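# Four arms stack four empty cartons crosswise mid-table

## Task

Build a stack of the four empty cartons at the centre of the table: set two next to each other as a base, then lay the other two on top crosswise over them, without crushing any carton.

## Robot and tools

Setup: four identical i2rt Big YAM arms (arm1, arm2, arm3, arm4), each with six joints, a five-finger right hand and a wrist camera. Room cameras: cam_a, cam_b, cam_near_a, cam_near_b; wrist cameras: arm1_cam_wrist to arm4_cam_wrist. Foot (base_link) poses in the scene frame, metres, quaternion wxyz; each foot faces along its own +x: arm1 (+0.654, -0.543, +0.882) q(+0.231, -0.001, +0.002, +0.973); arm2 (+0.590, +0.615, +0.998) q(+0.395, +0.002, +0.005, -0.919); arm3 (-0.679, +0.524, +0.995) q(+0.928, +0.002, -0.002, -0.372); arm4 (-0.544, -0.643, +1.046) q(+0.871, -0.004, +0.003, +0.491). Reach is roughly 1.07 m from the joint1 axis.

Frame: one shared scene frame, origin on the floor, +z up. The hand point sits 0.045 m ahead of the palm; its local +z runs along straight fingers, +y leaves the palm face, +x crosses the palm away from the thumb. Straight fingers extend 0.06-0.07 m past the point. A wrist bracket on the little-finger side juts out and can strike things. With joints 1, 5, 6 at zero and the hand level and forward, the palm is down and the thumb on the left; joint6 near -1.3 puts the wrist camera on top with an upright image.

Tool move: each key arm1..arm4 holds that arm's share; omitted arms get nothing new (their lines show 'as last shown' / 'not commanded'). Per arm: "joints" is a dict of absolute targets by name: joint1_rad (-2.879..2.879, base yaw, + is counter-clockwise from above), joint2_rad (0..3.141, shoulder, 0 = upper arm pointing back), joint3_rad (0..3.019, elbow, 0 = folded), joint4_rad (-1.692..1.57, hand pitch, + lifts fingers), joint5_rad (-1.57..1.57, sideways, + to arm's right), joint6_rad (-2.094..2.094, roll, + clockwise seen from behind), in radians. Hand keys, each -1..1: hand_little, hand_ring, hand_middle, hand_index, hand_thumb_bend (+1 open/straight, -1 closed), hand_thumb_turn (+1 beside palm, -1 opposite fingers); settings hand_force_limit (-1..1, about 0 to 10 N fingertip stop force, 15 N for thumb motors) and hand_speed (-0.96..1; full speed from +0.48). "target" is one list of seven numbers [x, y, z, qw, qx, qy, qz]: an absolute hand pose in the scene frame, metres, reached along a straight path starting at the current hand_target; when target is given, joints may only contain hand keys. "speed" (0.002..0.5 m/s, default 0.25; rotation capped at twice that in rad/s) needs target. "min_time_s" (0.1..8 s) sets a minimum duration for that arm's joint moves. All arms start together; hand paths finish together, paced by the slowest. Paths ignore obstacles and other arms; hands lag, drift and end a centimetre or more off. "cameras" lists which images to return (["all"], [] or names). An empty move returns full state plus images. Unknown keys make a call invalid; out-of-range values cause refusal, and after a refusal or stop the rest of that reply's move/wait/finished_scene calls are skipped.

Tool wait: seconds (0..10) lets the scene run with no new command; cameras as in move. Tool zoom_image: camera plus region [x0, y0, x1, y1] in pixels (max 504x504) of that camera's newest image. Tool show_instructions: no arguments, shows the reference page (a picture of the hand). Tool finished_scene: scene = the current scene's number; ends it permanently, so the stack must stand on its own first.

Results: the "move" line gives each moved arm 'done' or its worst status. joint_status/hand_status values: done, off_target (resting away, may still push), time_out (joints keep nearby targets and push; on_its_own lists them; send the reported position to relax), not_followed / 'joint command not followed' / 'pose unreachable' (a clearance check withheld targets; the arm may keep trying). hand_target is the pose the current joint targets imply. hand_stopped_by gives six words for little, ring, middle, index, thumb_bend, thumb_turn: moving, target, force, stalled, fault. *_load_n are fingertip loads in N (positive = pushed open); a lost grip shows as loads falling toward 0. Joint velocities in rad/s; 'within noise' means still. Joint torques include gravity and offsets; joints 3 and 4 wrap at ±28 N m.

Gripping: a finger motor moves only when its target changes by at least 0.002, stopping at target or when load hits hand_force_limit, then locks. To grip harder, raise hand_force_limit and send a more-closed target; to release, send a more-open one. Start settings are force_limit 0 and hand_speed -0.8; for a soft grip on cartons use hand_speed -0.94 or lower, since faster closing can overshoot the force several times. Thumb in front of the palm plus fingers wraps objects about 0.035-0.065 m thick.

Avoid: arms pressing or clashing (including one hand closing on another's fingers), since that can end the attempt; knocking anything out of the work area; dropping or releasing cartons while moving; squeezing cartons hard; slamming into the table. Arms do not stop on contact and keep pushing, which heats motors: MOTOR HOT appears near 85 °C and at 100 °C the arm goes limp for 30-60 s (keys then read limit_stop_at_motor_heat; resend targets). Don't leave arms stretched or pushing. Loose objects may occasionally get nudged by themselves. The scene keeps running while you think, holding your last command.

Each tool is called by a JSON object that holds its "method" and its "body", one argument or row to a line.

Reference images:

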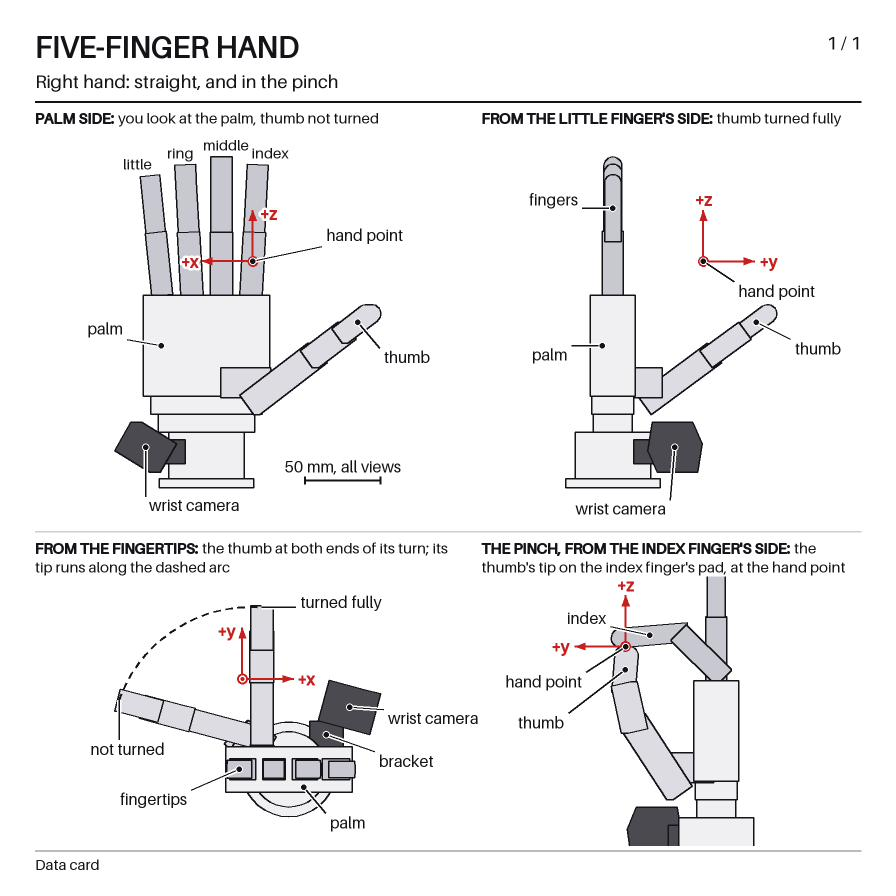

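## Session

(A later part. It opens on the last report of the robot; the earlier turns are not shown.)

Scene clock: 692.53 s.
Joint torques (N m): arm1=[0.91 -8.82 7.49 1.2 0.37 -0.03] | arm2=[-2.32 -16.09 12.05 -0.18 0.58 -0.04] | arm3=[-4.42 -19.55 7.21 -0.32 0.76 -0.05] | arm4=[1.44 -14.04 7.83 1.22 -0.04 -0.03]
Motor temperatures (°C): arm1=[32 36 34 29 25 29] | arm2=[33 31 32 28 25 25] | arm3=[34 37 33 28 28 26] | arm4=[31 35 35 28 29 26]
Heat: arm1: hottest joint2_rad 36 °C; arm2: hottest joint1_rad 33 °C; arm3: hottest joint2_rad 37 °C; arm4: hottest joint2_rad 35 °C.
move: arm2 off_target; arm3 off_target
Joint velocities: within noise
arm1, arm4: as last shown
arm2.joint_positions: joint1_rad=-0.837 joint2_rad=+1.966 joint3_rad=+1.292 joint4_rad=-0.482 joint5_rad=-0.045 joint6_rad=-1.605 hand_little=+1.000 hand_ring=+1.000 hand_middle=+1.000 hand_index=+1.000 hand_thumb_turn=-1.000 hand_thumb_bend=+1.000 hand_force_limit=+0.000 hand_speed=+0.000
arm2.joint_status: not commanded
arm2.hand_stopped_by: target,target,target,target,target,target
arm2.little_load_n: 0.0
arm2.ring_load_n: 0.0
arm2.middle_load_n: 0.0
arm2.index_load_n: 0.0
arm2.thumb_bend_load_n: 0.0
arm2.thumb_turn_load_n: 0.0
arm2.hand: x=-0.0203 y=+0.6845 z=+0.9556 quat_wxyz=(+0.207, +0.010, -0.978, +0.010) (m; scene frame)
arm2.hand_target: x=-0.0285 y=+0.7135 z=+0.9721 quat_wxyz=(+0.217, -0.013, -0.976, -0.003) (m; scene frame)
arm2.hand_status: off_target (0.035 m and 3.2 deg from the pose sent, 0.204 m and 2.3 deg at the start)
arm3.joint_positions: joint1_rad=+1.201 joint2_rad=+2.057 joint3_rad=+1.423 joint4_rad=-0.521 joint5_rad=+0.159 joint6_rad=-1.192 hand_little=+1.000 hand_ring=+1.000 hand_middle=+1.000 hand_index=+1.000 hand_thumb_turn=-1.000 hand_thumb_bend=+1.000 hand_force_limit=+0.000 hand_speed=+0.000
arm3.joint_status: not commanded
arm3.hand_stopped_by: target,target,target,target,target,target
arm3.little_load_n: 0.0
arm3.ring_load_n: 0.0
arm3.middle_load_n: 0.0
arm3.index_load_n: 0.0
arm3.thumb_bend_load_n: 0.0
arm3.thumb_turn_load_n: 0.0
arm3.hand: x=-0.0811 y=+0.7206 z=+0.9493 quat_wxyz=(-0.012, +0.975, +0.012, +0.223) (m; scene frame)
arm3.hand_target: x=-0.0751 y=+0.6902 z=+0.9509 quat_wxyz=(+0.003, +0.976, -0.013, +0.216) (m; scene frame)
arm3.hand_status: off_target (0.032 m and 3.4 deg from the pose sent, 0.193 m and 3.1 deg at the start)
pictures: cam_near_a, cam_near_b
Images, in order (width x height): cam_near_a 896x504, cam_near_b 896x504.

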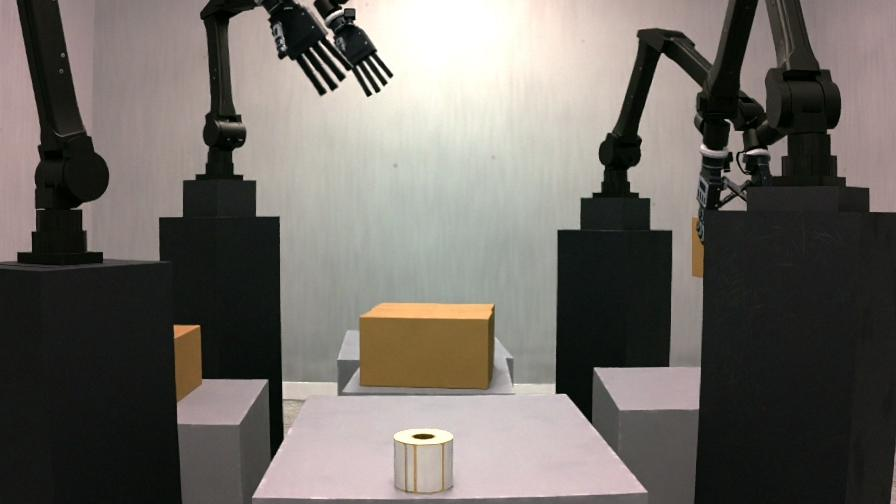

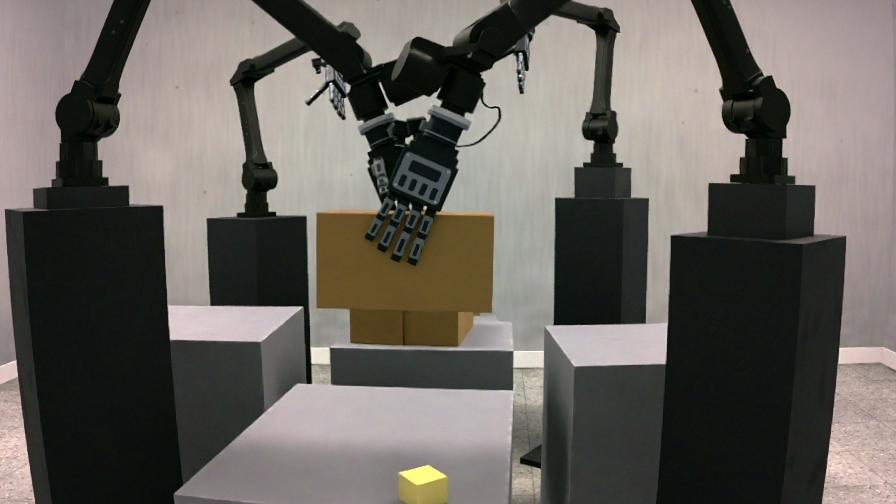

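{"method": "move", "body": {
  "arm2": {"target": [0.0140, 0.3980, 0.974, -0.2163, 0.0256, 0.9760, 0.0057], "speed": 0.1},
  "arm3": {"target": [-0.0320, 0.3750, 0.953, -0.0057, -0.9760, 0.0256, -0.2163], "speed": 0.1}
}}

{"method": "move", "body": {
  "arm2": {"target": [0.0561, 0.0831, 0.976, -0.2162, 0.0383, 0.9755, 0.0085], "speed": 0.1},
  "arm3": {"target": [0.0089, 0.0624, 0.957, -0.0085, -0.9755, 0.0383, -0.2162], "speed": 0.1},
  "cameras": ["cam_near_b", "cam_near_a", "cam_a", "cam_b", "arm2_cam_wrist"]
}}

{"method": "zoom_image", "body": {
  "camera": "cam_near_a",
  "region": [320, 140, 580, 400]
}}

{"method": "zoom_image", "body": {
  "camera": "cam_a",
  "region": [380, 180, 520, 330]
}}

{"method": "zoom_image", "body": {
  "camera": "cam_b",
  "region": [390, 190, 530, 330]
}}

{"method": "zoom_image", "body": {
  "camera": "cam_near_b",
  "region": [300, 130, 560, 380]
}}

Scene clock: 703.53 s.
Joint torques (N m): arm1=[0.91 -8.59 7.42 1.16 0.37 -0.04] | arm2=[-0.67 -15.56 12.07 -0.59 1.23 0.02] | arm3=[-5.13 -16.97 9.62 0.25 0.93 -0.1] | arm4=[1.49 -14.1 7.73 1.24 -0.04 -0.08]
Motor temperatures (°C): arm1=[32 36 34 29 25 29] | arm2=[33 30 32 28 26 25] | arm3=[34 37 33 28 28 26] | arm4=[31 34 35 28 29 26]
Heat: arm1: hottest joint2_rad 36 °C; arm2: hottest joint1_rad 33 °C; arm3: hottest joint2_rad 37 °C; arm4: hottest joint3_rad 35 °C.
move: arm2 off_target; arm3 off_target
Joint velocities: within noise
arm1, arm4: as last shown
arm1.middle_load_n: 0.5
arm1.thumb_turn_load_n: 0.5
arm2.joint_positions: joint1_rad=-0.300 joint2_rad=+1.990 joint3_rad=+1.407 joint4_rad=-0.582 joint5_rad=+0.180 joint6_rad=-1.076 hand_little=+1.000 hand_ring=+1.000 hand_middle=+1.000 hand_index=+1.000 hand_thumb_turn=-1.000 hand_thumb_bend=+1.000 hand_force_limit=+0.000 hand_speed=+0.000
arm2.joint_status: not commanded
arm2.hand_stopped_by: target,target,target,target,target,target
arm2.little_load_n: 0.0
arm2.ring_load_n: 0.0
arm2.middle_load_n: 0.5
arm2.index_load_n: 0.0
arm2.thumb_bend_load_n: 0.0
arm2.thumb_turn_load_n: 0.0
arm2.hand: x=+0.0243 y=+0.3816 z=+0.9754 quat_wxyz=(+0.219, -0.009, -0.976, +0.014) (m; scene frame)
arm2.hand_target: x=+0.0146 y=+0.3979 z=+0.9743 quat_wxyz=(+0.217, -0.025, -0.976, -0.005) (m; scene frame)
arm2.hand_status: off_target (0.019 m and 3.0 deg from the pose sent, 0.289 m and 4.6 deg at the start)
arm3.joint_positions: joint1_rad=+0.678 joint2_rad=+2.027 joint3_rad=+1.391 joint4_rad=-0.505 joint5_rad=-0.056 joint6_rad=-1.654 hand_little=+1.000 hand_ring=+1.000 hand_middle=+1.000 hand_index=+1.000 hand_thumb_turn=-1.000 hand_thumb_bend=+1.000 hand_force_limit=+0.000 hand_speed=+0.000
arm3.joint_status: not commanded
arm3.hand_stopped_by: target,target,target,target,target,target
arm3.little_load_n: 0.0
arm3.ring_load_n: 0.0
arm3.middle_load_n: 0.0
arm3.index_load_n: 0.0
arm3.thumb_bend_load_n: -0.5
arm3.thumb_turn_load_n: 0.0
arm3.hand: x=-0.0388 y=+0.4175 z=+0.9551 quat_wxyz=(-0.011, +0.976, +0.005, +0.218) (m; scene frame)
arm3.hand_target: x=-0.0347 y=+0.3757 z=+0.9536 quat_wxyz=(+0.006, +0.976, -0.026, +0.216) (m; scene frame)
arm3.hand_status: off_target (0.043 m and 4.0 deg from the pose sent, 0.349 m and 4.8 deg at the start)
arm4.thumb_turn_load_n: 0.5
pictures: none

Scene clock: 707.63 s.
Joint torques (N m): arm1=[0.91 -8.76 7.43 1.2 0.37 -0.05] | arm2=[-0.62 -21.13 14.74 -1.03 1.04 -0.1] | arm3=[-4.48 -22.53 12.03 0.77 0.5 -0.17] | arm4=[0.91 -14.1 7.73 1.22 -0.06 -0.04]
Motor temperatures (°C): arm1=[32 36 34 29 25 29] | arm2=[33 30 33 28 26 25] | arm3=[34 37 34 28 28 26] | arm4=[31 34 35 28 29 26]
Heat: arm1: hottest joint2_rad 36 °C; arm2: hottest joint1_rad 33 °C; arm3: hottest joint2_rad 37 °C; arm4: hottest joint3_rad 35 °C.
move: arm2 off_target; arm3 off_target
Joint velocities: within noise
arm1.joint_positions: joint1_rad=-0.119 joint2_rad=+1.305 joint3_rad=+1.502 joint4_rad=-1.215 joint5_rad=+0.394 joint6_rad=-0.480 hand_little=+1.000 hand_ring=+1.000 hand_middle=+1.000 hand_index=+1.000 hand_thumb_turn=-1.000 hand_thumb_bend=+1.000 hand_force_limit=+0.000 hand_speed=+0.000
arm1.joint_status: not commanded
arm1.hand_stopped_by: target,target,target,target,target,target
arm1.little_load_n: 0.0
arm1.ring_load_n: 0.0
arm1.middle_load_n: 0.0
arm1.index_load_n: 0.5
arm1.thumb_bend_load_n: 0.0
arm1.thumb_turn_load_n: 0.0
arm1.hand: x=+0.3300 y=-0.2375 z=+1.2176 quat_wxyz=(-0.305, +0.737, +0.592, +0.115) (m; scene frame)
arm1.hand_target: x=+0.3273 y=-0.2372 z=+1.2203 quat_wxyz=(-0.313, +0.735, +0.591, +0.113) (m; scene frame)
arm1.hand_status: not commanded
arm2.joint_positions: joint1_rad=+0.095 joint2_rad=+2.487 joint3_rad=+2.326 joint4_rad=-1.126 joint5_rad=+0.324 joint6_rad=-0.648 hand_little=+1.000 hand_ring=+1.000 hand_middle=+1.000 hand_index=+1.000 hand_thumb_turn=-1.000 hand_thumb_bend=+1.000 hand_force_limit=+0.000 hand_speed=+0.000
arm2.joint_status: not commanded
arm2.hand_stopped_by: target,target,target,target,target,target
arm2.little_load_n: 0.0
arm2.ring_load_n: 0.0
arm2.middle_load_n: 0.0
arm2.index_load_n: 0.0
arm2.thumb_bend_load_n: -0.5
arm2.thumb_turn_load_n: 0.0
arm2.hand: x=+0.0707 y=+0.0720 z=+0.9756 quat_wxyz=(+0.212, -0.029, -0.977, +0.007) (m; scene frame)
arm2.hand_target: x=+0.0566 y=+0.0834 z=+0.9760 quat_wxyz=(+0.217, -0.038, -0.975, -0.007) (m; scene frame)
arm2.hand_status: off_target (0.018 m and 2.1 deg from the pose sent, 0.300 m and 4.3 deg at the start)
arm3.joint_positions: joint1_rad=+0.257 joint2_rad=+2.402 joint3_rad=+2.083 joint4_rad=-0.895 joint5_rad=-0.204 joint6_rad=-2.004 hand_little=+1.000 hand_ring=+1.000 hand_middle=+1.000 hand_index=+1.000 hand_thumb_turn=-1.000 hand_thumb_bend=+1.000 hand_force_limit=+0.000 hand_speed=+0.000
arm3.joint_status: not commanded
arm3.hand_stopped_by: target,target,target,target,target,target
arm3.little_load_n: 0.0
arm3.ring_load_n: 0.0
arm3.middle_load_n: 0.0
arm3.index_load_n: 0.0
arm3.thumb_bend_load_n: 0.0
arm3.thumb_turn_load_n: 0.0
arm3.hand: x=+0.0121 y=+0.1101 z=+0.9531 quat_wxyz=(-0.011, +0.978, -0.018, +0.206) (m; scene frame)
arm3.hand_target: x=+0.0056 y=+0.0641 z=+0.9579 quat_wxyz=(+0.009, +0.975, -0.038, +0.217) (m; scene frame)
arm3.hand_status: off_target (0.048 m and 3.4 deg from the pose sent, 0.358 m and 5.4 deg at the start)
arm4: as last shown
arm4.thumb_bend_load_n: -0.5
arm4.thumb_turn_load_n: 0.0
pictures: arm2_cam_wrist, cam_a, cam_b, cam_near_a, cam_near_b
Images, in order (width x height): arm2_cam_wrist 672x504, cam_a 896x504, cam_b 896x504, cam_near_a 896x504, cam_near_b 896x504.

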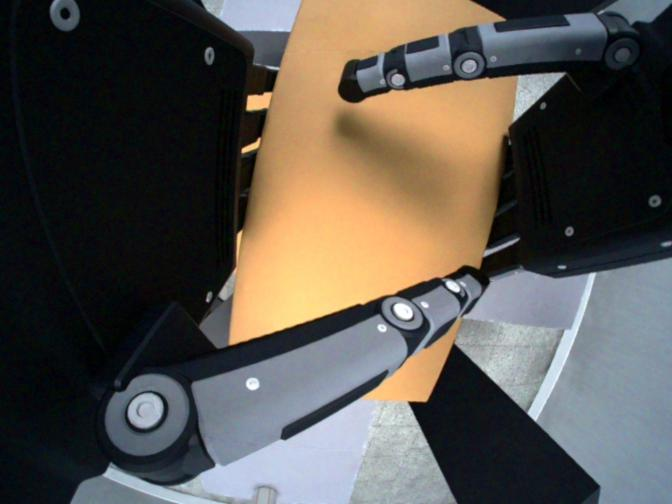

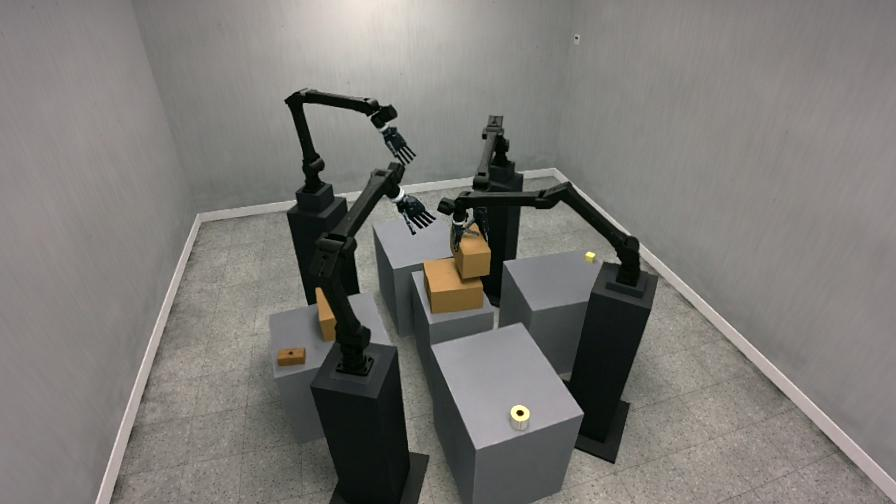

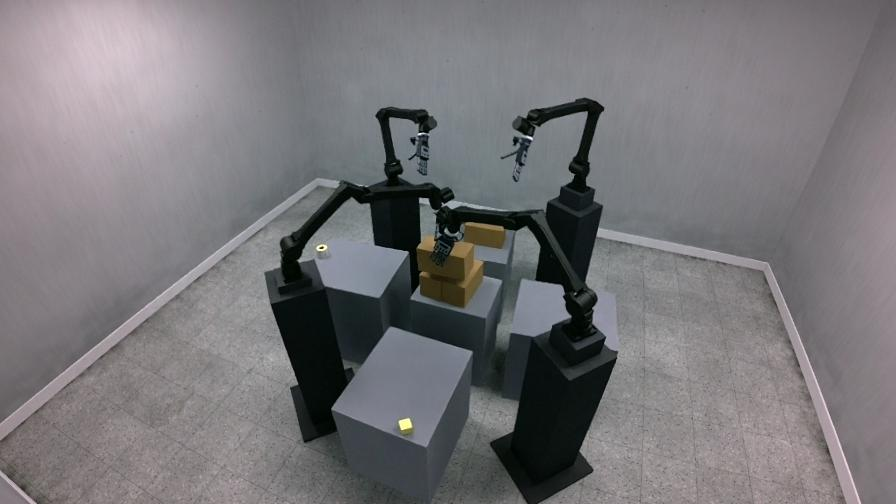

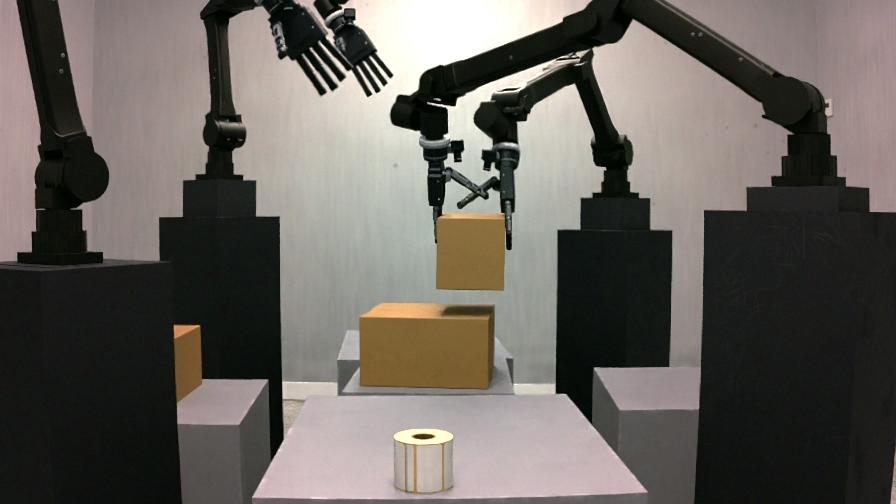

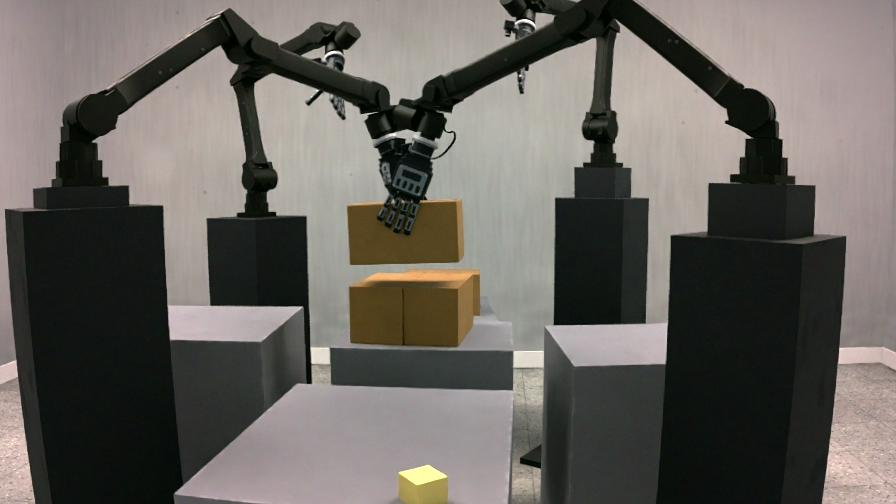

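Scaled by 1.938 from the camera's 896x504 image, which has a finer 1280x720 frame.

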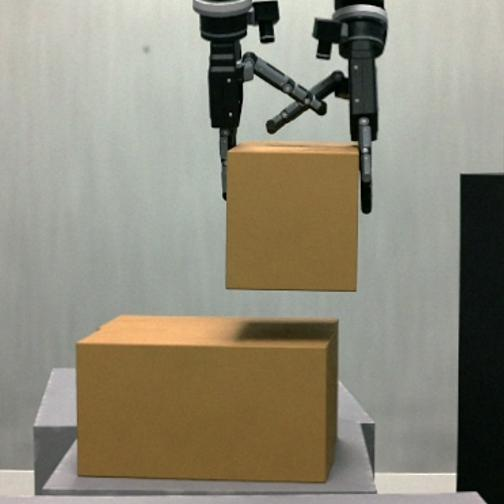

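Scaled by 3.360 from the camera's 896x504 image, which has a finer 1280x720 frame.

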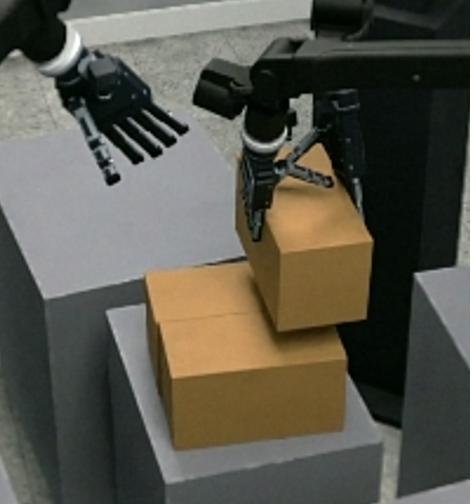

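Scaled by 3.600 from the camera's 896x504 image, which has a finer 1280x720 frame.

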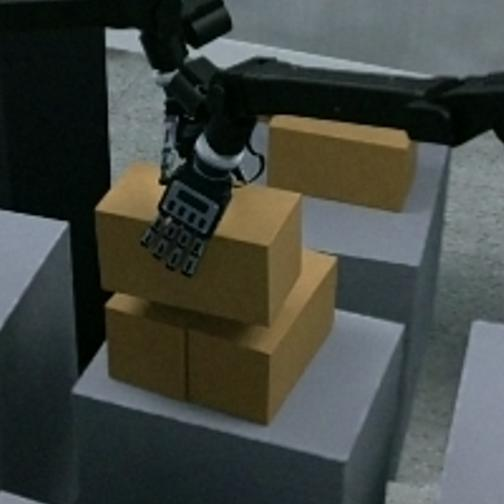

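Scaled by 1.938 from the camera's 896x504 image, which has a finer 1280x720 frame.

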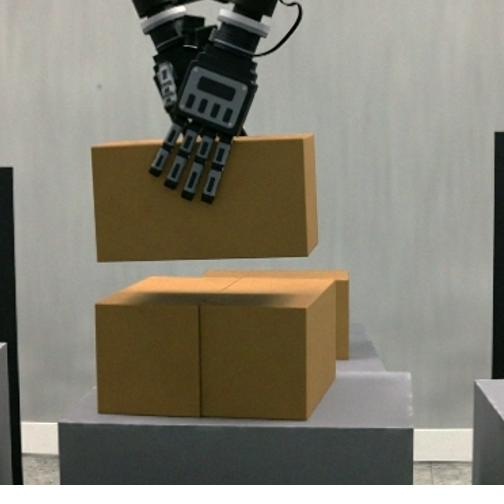

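{"method": "move", "body": {
  "arm2": {"target": [0.0501, 0.0595, 0.976, -0.1903, 0.0552, 0.9800, 0.0107], "speed": 0.06},
  "arm3": {"target": [0.0017, 0.0417, 0.959, -0.0169, -0.9679, 0.0677, -0.2413], "speed": 0.06}
}}

{"method": "move", "body": {
  "arm2": {"target": [0.0501, 0.0595, 0.935, -0.1903, 0.0552, 0.9800, 0.0107], "speed": 0.05},
  "arm3": {"target": [0.0017, 0.0417, 0.918, -0.0169, -0.9679, 0.0677, -0.2413], "speed": 0.05},
  "cameras": ["cam_near_b", "cam_near_a", "cam_a", "cam_b"]
}}

{"method": "zoom_image", "body": {
  "camera": "cam_near_a",
  "region": [320, 140, 580, 400]
}}

{"method": "zoom_image", "body": {
  "camera": "cam_near_b",
  "region": [300, 130, 560, 380]
}}

{"method": "zoom_image", "body": {
  "camera": "cam_a",
  "region": [380, 180, 520, 330]
}}

Scene clock: 735.93 s.
Joint torques (N m): arm1=[0.85 -8.76 7.39 1.18 0.38 -0.03] | arm2=[-1.32 -21.42 15.19 -0.8 0.74 -0.07] | arm3=[-4.54 -23.82 9.78 2.29 0.37 -0.06] | arm4=[1.26 -13.92 7.9 1.18 -0.03 -0.05]
Motor temperatures (°C): arm1=[32 36 34 29 25 29] | arm2=[33 32 37 27 27 25] | arm3=[34 37 39 28 28 26] | arm4=[31 34 36 28 29 26]
Heat: arm1: hottest joint2_rad 36 °C; arm2: hottest joint3_rad 37 °C; arm3: hottest joint3_rad 39 °C; arm4: hottest joint3_rad 36 °C.
move: arm2 off_target; arm3 off_target
Joint velocities: within noise
arm1: as last shown
arm1.little_load_n: -0.5
arm1.index_load_n: 0.0
arm2.joint_positions: joint1_rad=+0.096 joint2_rad=+2.719 joint3_rad=+2.798 joint4_rad=-1.408 joint5_rad=+0.298 joint6_rad=-0.599 hand_little=+1.000 hand_ring=+1.000 hand_middle=+1.000 hand_index=+1.000 hand_thumb_turn=-1.000 hand_thumb_bend=+1.000 hand_force_limit=+0.000 hand_speed=+0.000
arm2.joint_status: not commanded
arm2.hand_stopped_by: target,target,target,target,target,target
arm2.little_load_n: 0.0
arm2.ring_load_n: 0.0
arm2.middle_load_n: 0.0
arm2.index_load_n: 0.0
arm2.thumb_bend_load_n: 0.0
arm2.thumb_turn_load_n: 0.0
arm2.hand: x=+0.0624 y=+0.0475 z=+0.9803 quat_wxyz=(+0.190, -0.048, -0.981, +0.004) (m; scene frame)
arm2.hand_target: x=+0.0507 y=+0.0600 z=+0.9759 quat_wxyz=(+0.192, -0.055, -0.980, -0.008) (m; scene frame)
arm2.hand_status: off_target (0.018 m and 1.8 deg from the pose sent, 0.024 m and 4.4 deg at the start)
arm3.joint_positions: joint1_rad=+0.230 joint2_rad=+2.402 joint3_rad=+2.084 joint4_rad=-0.858 joint5_rad=-0.209 joint6_rad=-1.975 hand_little=+1.000 hand_ring=+1.000 hand_middle=+1.000 hand_index=+1.000 hand_thumb_turn=-1.000 hand_thumb_bend=+1.000 hand_force_limit=+0.000 hand_speed=+0.000
arm3.joint_status: not commanded
arm3.hand_stopped_by: target,target,target,target,target,target
arm3.little_load_n: 0.0
arm3.ring_load_n: 0.0
arm3.middle_load_n: 0.0
arm3.index_load_n: 0.0
arm3.thumb_bend_load_n: 0.0
arm3.thumb_turn_load_n: 0.5
arm3.hand: x=+0.0080 y=+0.0883 z=+0.9557 quat_wxyz=(-0.004, +0.974, -0.043, +0.223) (m; scene frame)
arm3.hand_target: x=-0.0012 y=+0.0434 z=+0.9599 quat_wxyz=(+0.017, +0.968, -0.068, +0.241) (m; scene frame)
arm3.hand_status: off_target (0.047 m and 4.4 deg from the pose sent, 0.070 m and 7.8 deg at the start)
arm4.joint_positions: joint1_rad=-0.111 joint2_rad=+1.402 joint3_rad=+1.396 joint4_rad=-0.993 joint5_rad=-0.281 joint6_rad=-2.002 hand_little=+1.000 hand_ring=+1.000 hand_middle=+1.000 hand_index=+1.000 hand_thumb_turn=-1.000 hand_thumb_bend=+1.000 hand_force_limit=+0.000 hand_speed=+0.000
arm4.joint_status: not commanded
arm4.hand_stopped_by: target,target,target,target,target,target
arm4.little_load_n: 0.0
arm4.ring_load_n: 0.0
arm4.middle_load_n: 0.0
arm4.index_load_n: 0.0
arm4.thumb_bend_load_n: 0.0
arm4.thumb_turn_load_n: 0.0
arm4.hand: x=-0.1960 y=-0.2065 z=+1.3172 quat_wxyz=(-0.194, +0.719, +0.624, +0.235) (m; scene frame)
arm4.hand_target: x=-0.1987 y=-0.2062 z=+1.3193 quat_wxyz=(-0.195, +0.721, +0.623, +0.234) (m; scene frame)
arm4.hand_status: not commanded
pictures: none

Scene clock: 737.73 s.
Joint torques (N m): arm1=[0.56 -8.47 7.43 1.2 0.38 -0.02] | arm2=[-0.44 -22.59 10.07 -0.02 0.72 -0.07] | arm3=[-4.31 -23.88 8.39 2.06 0.5 -0.11] | arm4=[1.38 -14.21 7.76 1.07 -0.02 -0.06]
Motor temperatures (°C): arm1=[32 36 34 29 25 29] | arm2=[33 32 36 27 27 25] | arm3=[34 37 39 28 28 26] | arm4=[31 34 36 28 29 26]
Heat: arm1: hottest joint2_rad 36 °C; arm2: hottest joint3_rad 36 °C; arm3: hottest joint3_rad 39 °C; arm4: hottest joint3_rad 36 °C.
move: arm2 off_target; arm3 off_target
Joint velocities: within noise
arm1, arm4: as last shown
arm1.little_load_n: 0.0
arm2.joint_positions: joint1_rad=+0.097 joint2_rad=+2.728 joint3_rad=+2.762 joint4_rad=-1.340 joint5_rad=+0.299 joint6_rad=-0.597 hand_little=+1.000 hand_ring=+1.000 hand_middle=+1.000 hand_index=+1.000 hand_thumb_turn=-1.000 hand_thumb_bend=+1.000 hand_force_limit=+0.000 hand_speed=+0.000
arm2.joint_status: not commanded
arm2.hand_stopped_by: target,target,target,target,target,target
arm2.little_load_n: 0.0
arm2.ring_load_n: 0.0
arm2.middle_load_n: 0.0
arm2.index_load_n: 0.5
arm2.thumb_bend_load_n: 0.0
arm2.thumb_turn_load_n: 0.0
arm2.hand: x=+0.0583 y=+0.0408 z=+0.9598 quat_wxyz=(+0.197, -0.051, -0.979, +0.013) (m; scene frame)
arm2.hand_target: x=+0.0507 y=+0.0596 z=+0.9357 quat_wxyz=(+0.190, -0.055, -0.980, -0.010) (m; scene frame)
arm2.hand_status: off_target (0.032 m and 2.9 deg from the pose sent, 0.049 m and 1.8 deg at the start)
arm3.joint_positions: joint1_rad=+0.227 joint2_rad=+2.448 joint3_rad=+2.084 joint4_rad=-0.783 joint5_rad=-0.212 joint6_rad=-1.969 hand_little=+1.000 hand_ring=+1.000 hand_middle=+1.000 hand_index=+1.000 hand_thumb_turn=-1.000 hand_thumb_bend=+1.000 hand_force_limit=+0.000 hand_speed=+0.000
arm3.joint_status: not commanded
arm3.hand_stopped_by: target,target,target,target,target,target
arm3.little_load_n: 0.0
arm3.ring_load_n: 0.5
arm3.middle_load_n: 0.0
arm3.index_load_n: 0.0
arm3.thumb_bend_load_n: 0.0
arm3.thumb_turn_load_n: 0.0
arm3.hand: x=+0.0159 y=+0.0817 z=+0.9269 quat_wxyz=(+0.000, +0.971, -0.045, +0.236) (m; scene frame)
arm3.hand_target: x=-0.0002 y=+0.0433 z=+0.9188 quat_wxyz=(+0.017, +0.968, -0.068, +0.241) (m; scene frame)
arm3.hand_status: off_target (0.043 m and 3.3 deg from the pose sent, 0.060 m and 4.4 deg at the start)
arm4.little_load_n: 0.5
arm4.index_load_n: -0.5
arm4.thumb_turn_load_n: 0.5
pictures: cam_a, cam_b, cam_near_a, cam_near_b
led back after a hold (arm3 arm): the arm was led back toward your command in small steps, so it may still be short of it.
pose unreachable (arm3 arm): on one or more control steps of this call this arm could not follow its commanded pose, so it was not sent that pose on those steps. It may still have moved: this result reports where it is.
cause: moving toward the commanded pose would bring a part of the arm too close to another arm (a part of this arm and the arm2 arm's hand, 40 mm apart when this arm was first held).
Images, in order (width x height): cam_a 896x504, cam_b 896x504, cam_near_a 896x504, cam_near_b 896x504.

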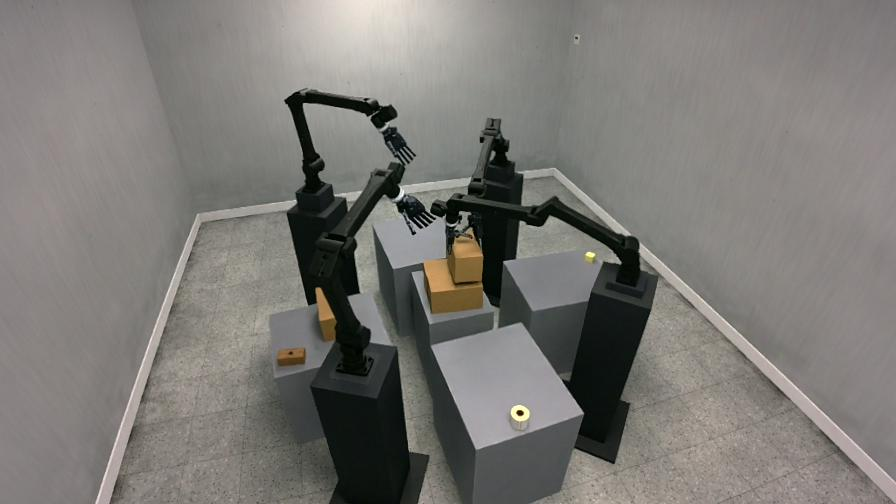

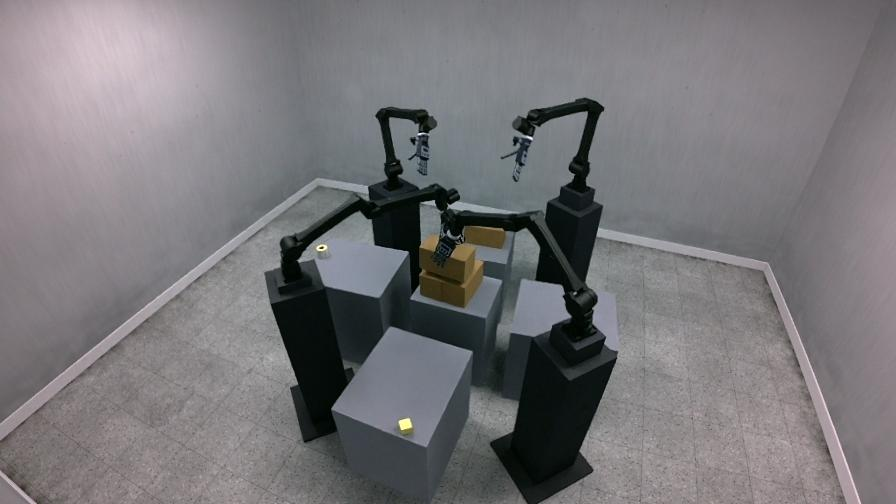

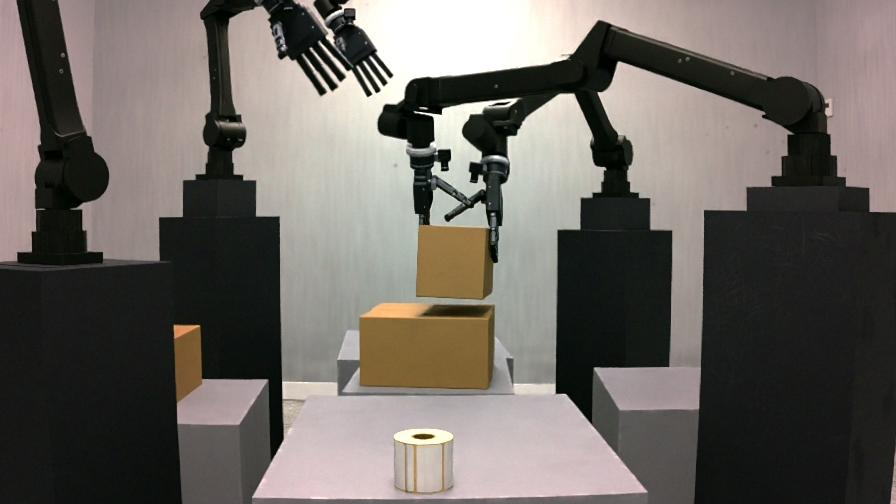

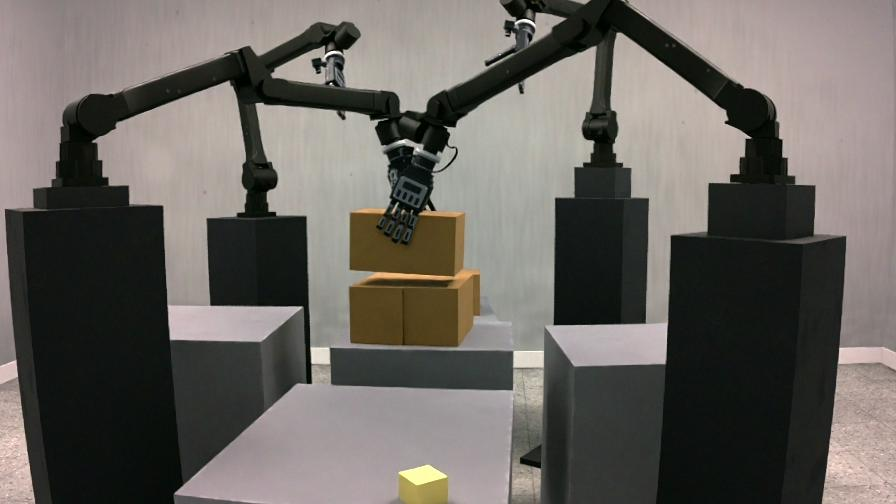

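Scaled by 1.938 from the camera's 896x504 image, which has a finer 1280x720 frame.

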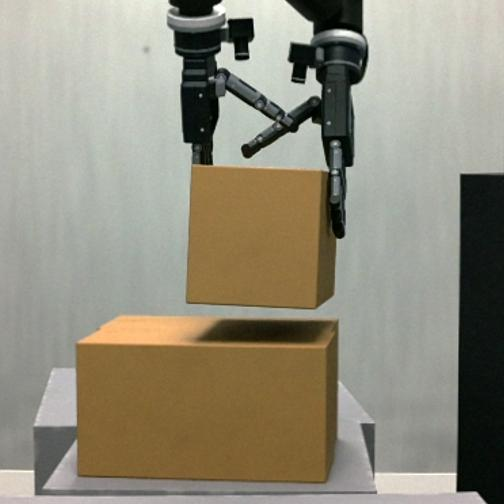

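Scaled by 1.938 from the camera's 896x504 image, which has a finer 1280x720 frame.

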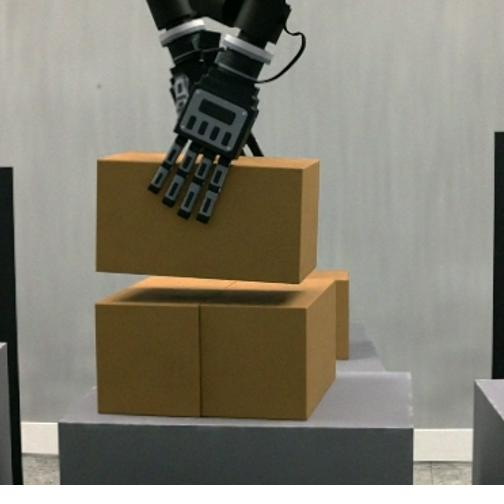

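Scaled by 3.360 from the camera's 896x504 image, which has a finer 1280x720 frame.

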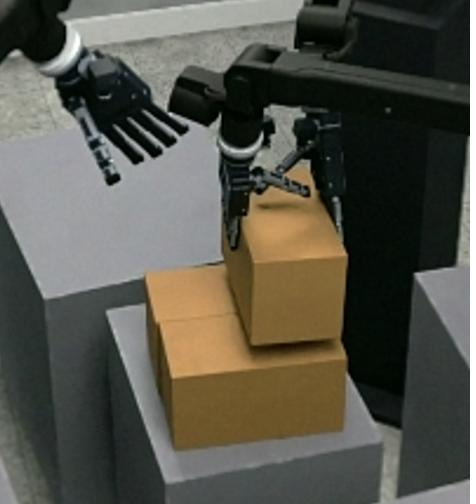

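{"method": "move", "body": {
  "arm2": {"target": [0.0514, 0.0714, 0.932, -0.2159, 0.0681, 0.9740, 0.0151], "speed": 0.05},
  "arm3": {"target": [0.0030, 0.0536, 0.925, -0.0151, -0.9740, 0.0681, -0.2159], "speed": 0.05},
  "cameras": ["cam_near_b", "cam_near_a", "cam_a"]
}}

{"method": "zoom_image", "body": {
  "camera": "cam_near_a",
  "region": [320, 140, 580, 400]
}}

{"method": "zoom_image", "body": {
  "camera": "cam_near_b",
  "region": [300, 130, 560, 380]
}}

Scene clock: 749.63 s.
Joint torques (N m): arm1=[0.91 -8.88 7.43 1.18 0.36 -0.04] | arm2=[-0.73 -25 8.68 -0.4 0.67 0.03] | arm3=[-3.72 -24.29 11.33 0.31 0.97 -0.01] | arm4=[1.44 -13.68 7.75 1.22 -0.06 -0.06]
Motor temperatures (°C): arm1=[32 36 34 29 25 29] | arm2=[32 32 35 27 27 25] | arm3=[34 36 39 28 28 26] | arm4=[30 34 36 28 29 26]
Heat: arm1: hottest joint2_rad 36 °C; arm2: hottest joint3_rad 35 °C; arm3: hottest joint3_rad 39 °C; arm4: hottest joint3_rad 36 °C.
move: arm2 off_target; arm3 off_target
Joint velocities: within noise
arm1, arm4: as last shown
arm2.joint_positions: joint1_rad=+0.099 joint2_rad=+2.659 joint3_rad=+2.545 joint4_rad=-1.187 joint5_rad=+0.353 joint6_rad=-0.589 hand_little=+1.000 hand_ring=+1.000 hand_middle=+1.000 hand_index=+1.000 hand_thumb_turn=-1.000 hand_thumb_bend=+1.000 hand_force_limit=+0.000 hand_speed=+0.000
arm2.joint_status: not commanded
arm2.hand_stopped_by: target,target,target,target,target,target
arm2.little_load_n: 0.5
arm2.ring_load_n: 0.0
arm2.middle_load_n: 0.0
arm2.index_load_n: 0.0
arm2.thumb_bend_load_n: -0.5
arm2.thumb_turn_load_n: 0.0
arm2.hand: x=+0.0574 y=+0.0527 z=+0.9329 quat_wxyz=(+0.219, -0.057, -0.974, +0.000) (m; scene frame)
arm2.hand_target: x=+0.0514 y=+0.0709 z=+0.9320 quat_wxyz=(+0.216, -0.068, -0.974, -0.015) (m; scene frame)
arm2.hand_status: off_target (0.020 m and 2.2 deg from the pose sent, 0.042 m and 4.4 deg at the start)
arm3.joint_positions: joint1_rad=+0.240 joint2_rad=+2.460 joint3_rad=+2.084 joint4_rad=-0.824 joint5_rad=-0.195 joint6_rad=-1.969 hand_little=+1.000 hand_ring=+1.000 hand_middle=+1.000 hand_index=+1.000 hand_thumb_turn=-1.000 hand_thumb_bend=+1.000 hand_force_limit=+0.000 hand_speed=+0.000
arm3.joint_status: not commanded
arm3.hand_stopped_by: target,target,target,target,target,target
arm3.little_load_n: 0.0
arm3.ring_load_n: 0.0
arm3.middle_load_n: 0.0
arm3.index_load_n: 0.0
arm3.thumb_bend_load_n: 0.0
arm3.thumb_turn_load_n: 0.0
arm3.hand: x=+0.0085 y=+0.0945 z=+0.9135 quat_wxyz=(-0.006, +0.977, -0.044, +0.209) (m; scene frame)
arm3.hand_target: x=+0.0009 y=+0.0549 z=+0.9257 quat_wxyz=(+0.016, +0.974, -0.068, +0.217) (m; scene frame)
arm3.hand_status: off_target (0.043 m and 3.8 deg from the pose sent, 0.031 m and 3.9 deg at the start)
arm4.little_load_n: 0.0
arm4.index_load_n: 0.0
arm4.thumb_turn_load_n: 0.0
pictures: cam_a, cam_near_a, cam_near_b
Images, in order (width x height): cam_a 896x504, cam_near_a 896x504, cam_near_b 896x504.

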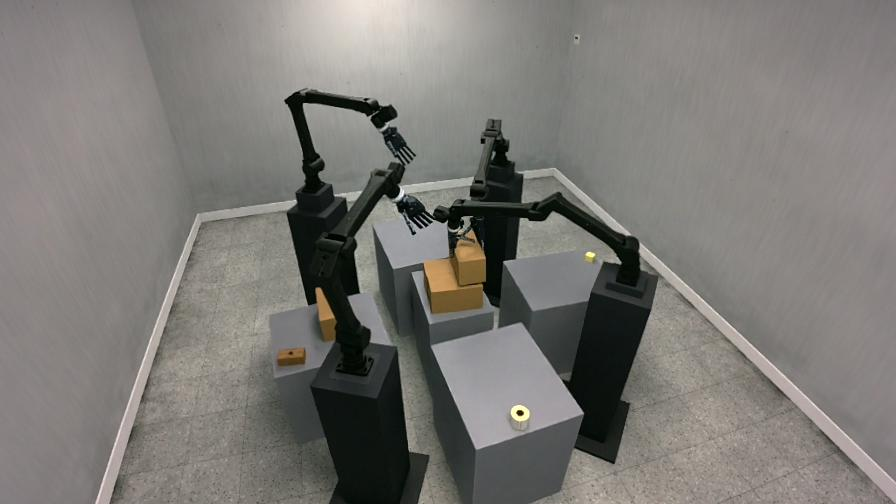

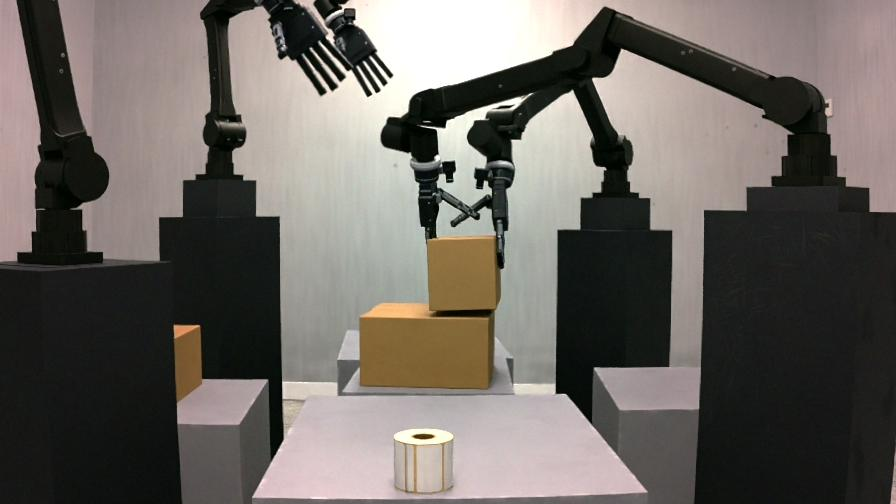

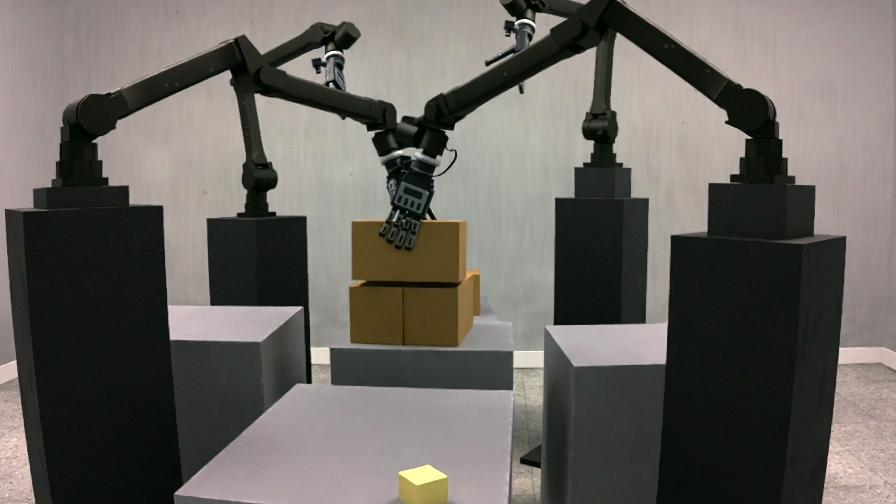

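Scaled by 1.938 from the camera's 896x504 image, which has a finer 1280x720 frame.

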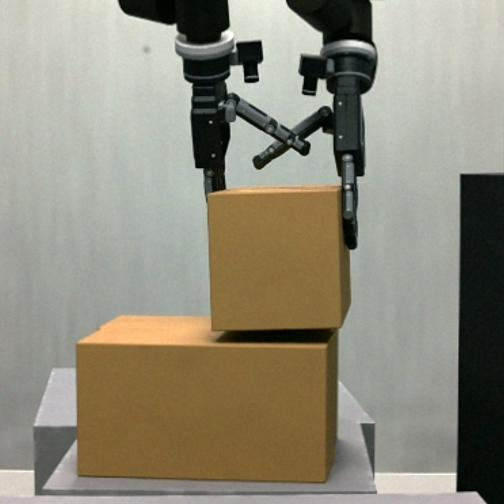

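Scaled by 1.938 from the camera's 896x504 image, which has a finer 1280x720 frame.

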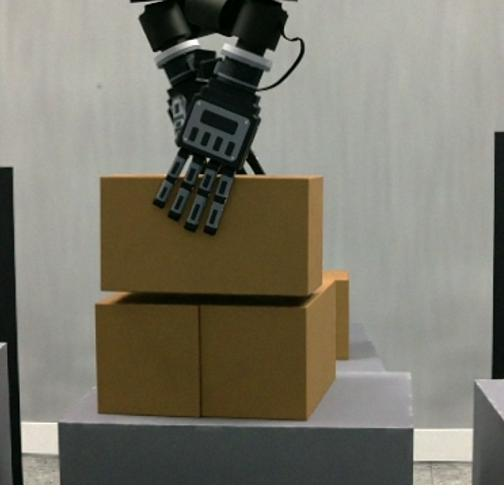

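{"method": "move", "body": {
  "arm2": {"target": [0.0505, 0.0635, 0.920, -0.2159, 0.0681, 0.9740, 0.0151], "speed": 0.04},
  "arm3": {"target": [0.0021, 0.0457, 0.913, -0.0151, -0.9740, 0.0681, -0.2159], "speed": 0.04},
  "cameras": ["cam_near_b", "cam_near_a", "cam_a"]
}}

{"method": "zoom_image", "body": {
  "camera": "cam_near_a",
  "region": [320, 140, 580, 400]
}}

{"method": "zoom_image", "body": {
  "camera": "cam_near_b",
  "region": [300, 130, 560, 380]
}}

Scene clock: 755.53 s.
Joint torques (N m): arm1=[0.79 -8.7 7.47 1.2 0.39 -0.04] | arm2=[0.38 -22.01 13.9 -0.68 0.68 0.11] | arm3=[-4.48 -23.3 11.45 0.65 0.84 -0.07] | arm4=[1.2 -13.92 7.79 1.21 -0.04 -0.03]
Motor temperatures (°C): arm1=[32 36 34 29 25 29] | arm2=[32 32 35 27 27 25] | arm3=[34 37 39 28 28 26] | arm4=[30 34 36 28 29 26]
Heat: arm1: hottest joint2_rad 36 °C; arm2: hottest joint3_rad 35 °C; arm3: hottest joint3_rad 39 °C; arm4: hottest joint3_rad 36 °C.
move: arm2 off_target; arm3 off_target
Joint velocities: within noise
arm1, arm4: as last shown
arm1.thumb_turn_load_n: 0.5
arm2.joint_positions: joint1_rad=+0.099 joint2_rad=+2.659 joint3_rad=+2.545 joint4_rad=-1.187 joint5_rad=+0.354 joint6_rad=-0.588 hand_little=+1.000 hand_ring=+1.000 hand_middle=+1.000 hand_index=+1.000 hand_thumb_turn=-1.000 hand_thumb_bend=+1.000 hand_force_limit=+0.000 hand_speed=+0.000
arm2.joint_status: not commanded
arm2.hand_stopped_by: target,target,target,target,target,target
arm2.little_load_n: 0.0
arm2.ring_load_n: 0.5
arm2.middle_load_n: 0.0
arm2.index_load_n: 0.0
arm2.thumb_bend_load_n: 0.0
arm2.thumb_turn_load_n: 0.0
arm2.hand: x=+0.0574 y=+0.0528 z=+0.9329 quat_wxyz=(+0.220, -0.058, -0.974, +0.000) (m; scene frame)
arm2.hand_target: x=+0.0509 y=+0.0637 z=+0.9202 quat_wxyz=(+0.217, -0.068, -0.974, -0.014) (m; scene frame)
arm2.hand_status: off_target (0.018 m and 2.2 deg from the pose sent, 0.018 m and 2.2 deg at the start)
arm3.joint_positions: joint1_rad=+0.240 joint2_rad=+2.471 joint3_rad=+2.093 joint4_rad=-0.824 joint5_rad=-0.195 joint6_rad=-1.973 hand_little=+1.000 hand_ring=+1.000 hand_middle=+1.000 hand_index=+1.000 hand_thumb_turn=-1.000 hand_thumb_bend=+1.000 hand_force_limit=+0.000 hand_speed=+0.000
arm3.joint_status: not commanded
arm3.hand_stopped_by: target,target,target,target,target,target
arm3.little_load_n: 0.0
arm3.ring_load_n: 0.0
arm3.middle_load_n: 0.0
arm3.index_load_n: 0.0
arm3.thumb_bend_load_n: -0.5
arm3.thumb_turn_load_n: 0.5
arm3.hand: x=+0.0100 y=+0.0936 z=+0.9094 quat_wxyz=(-0.006, +0.977, -0.041, +0.209) (m; scene frame)
arm3.hand_target: x=-0.0008 y=+0.0476 z=+0.9140 quat_wxyz=(+0.016, +0.974, -0.068, +0.216) (m; scene frame)
arm3.hand_status: off_target (0.049 m and 4.0 deg from the pose sent, 0.049 m and 3.8 deg at the start)
pictures: cam_a, cam_near_a, cam_near_b
Images, in order (width x height): cam_a 896x504, cam_near_a 896x504, cam_near_b 896x504.

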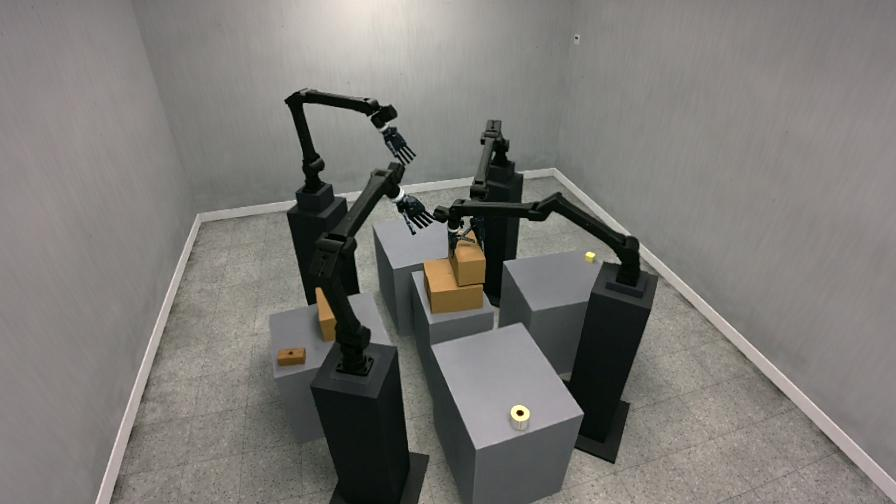

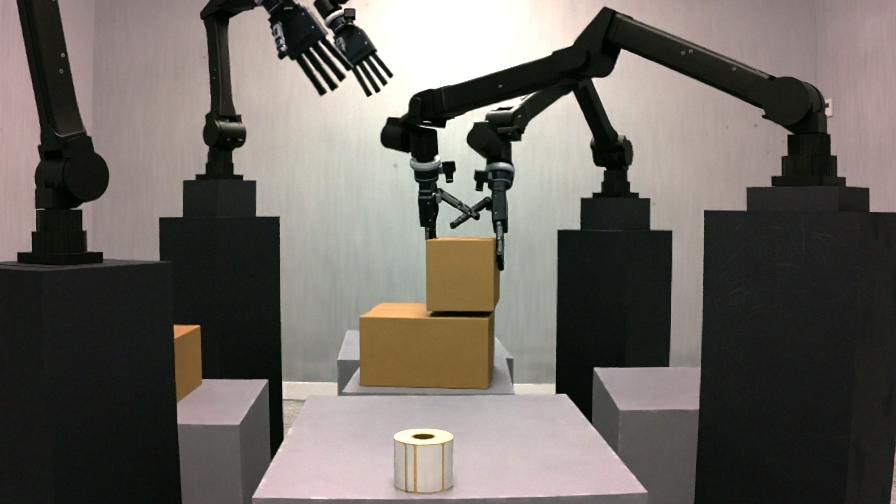

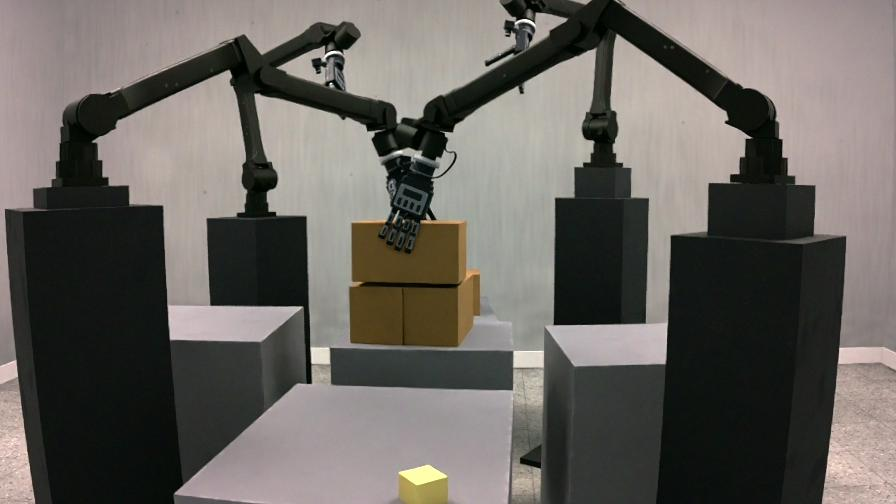

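Scaled by 1.938 from the camera's 896x504 image, which has a finer 1280x720 frame.

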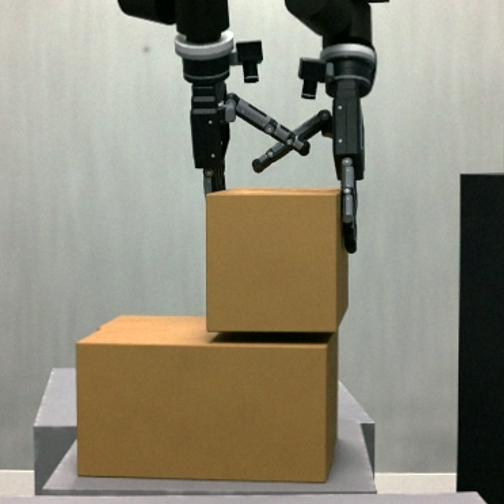

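Scaled by 1.938 from the camera's 896x504 image, which has a finer 1280x720 frame.

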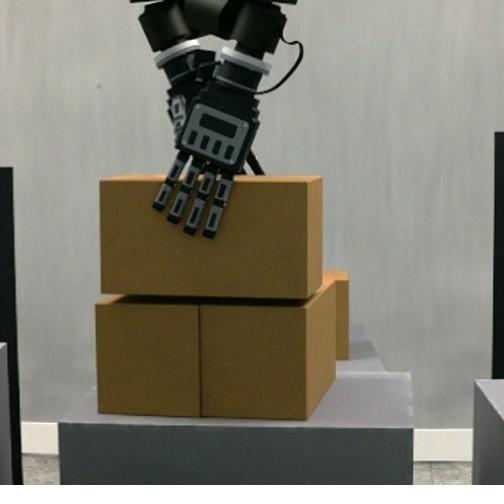

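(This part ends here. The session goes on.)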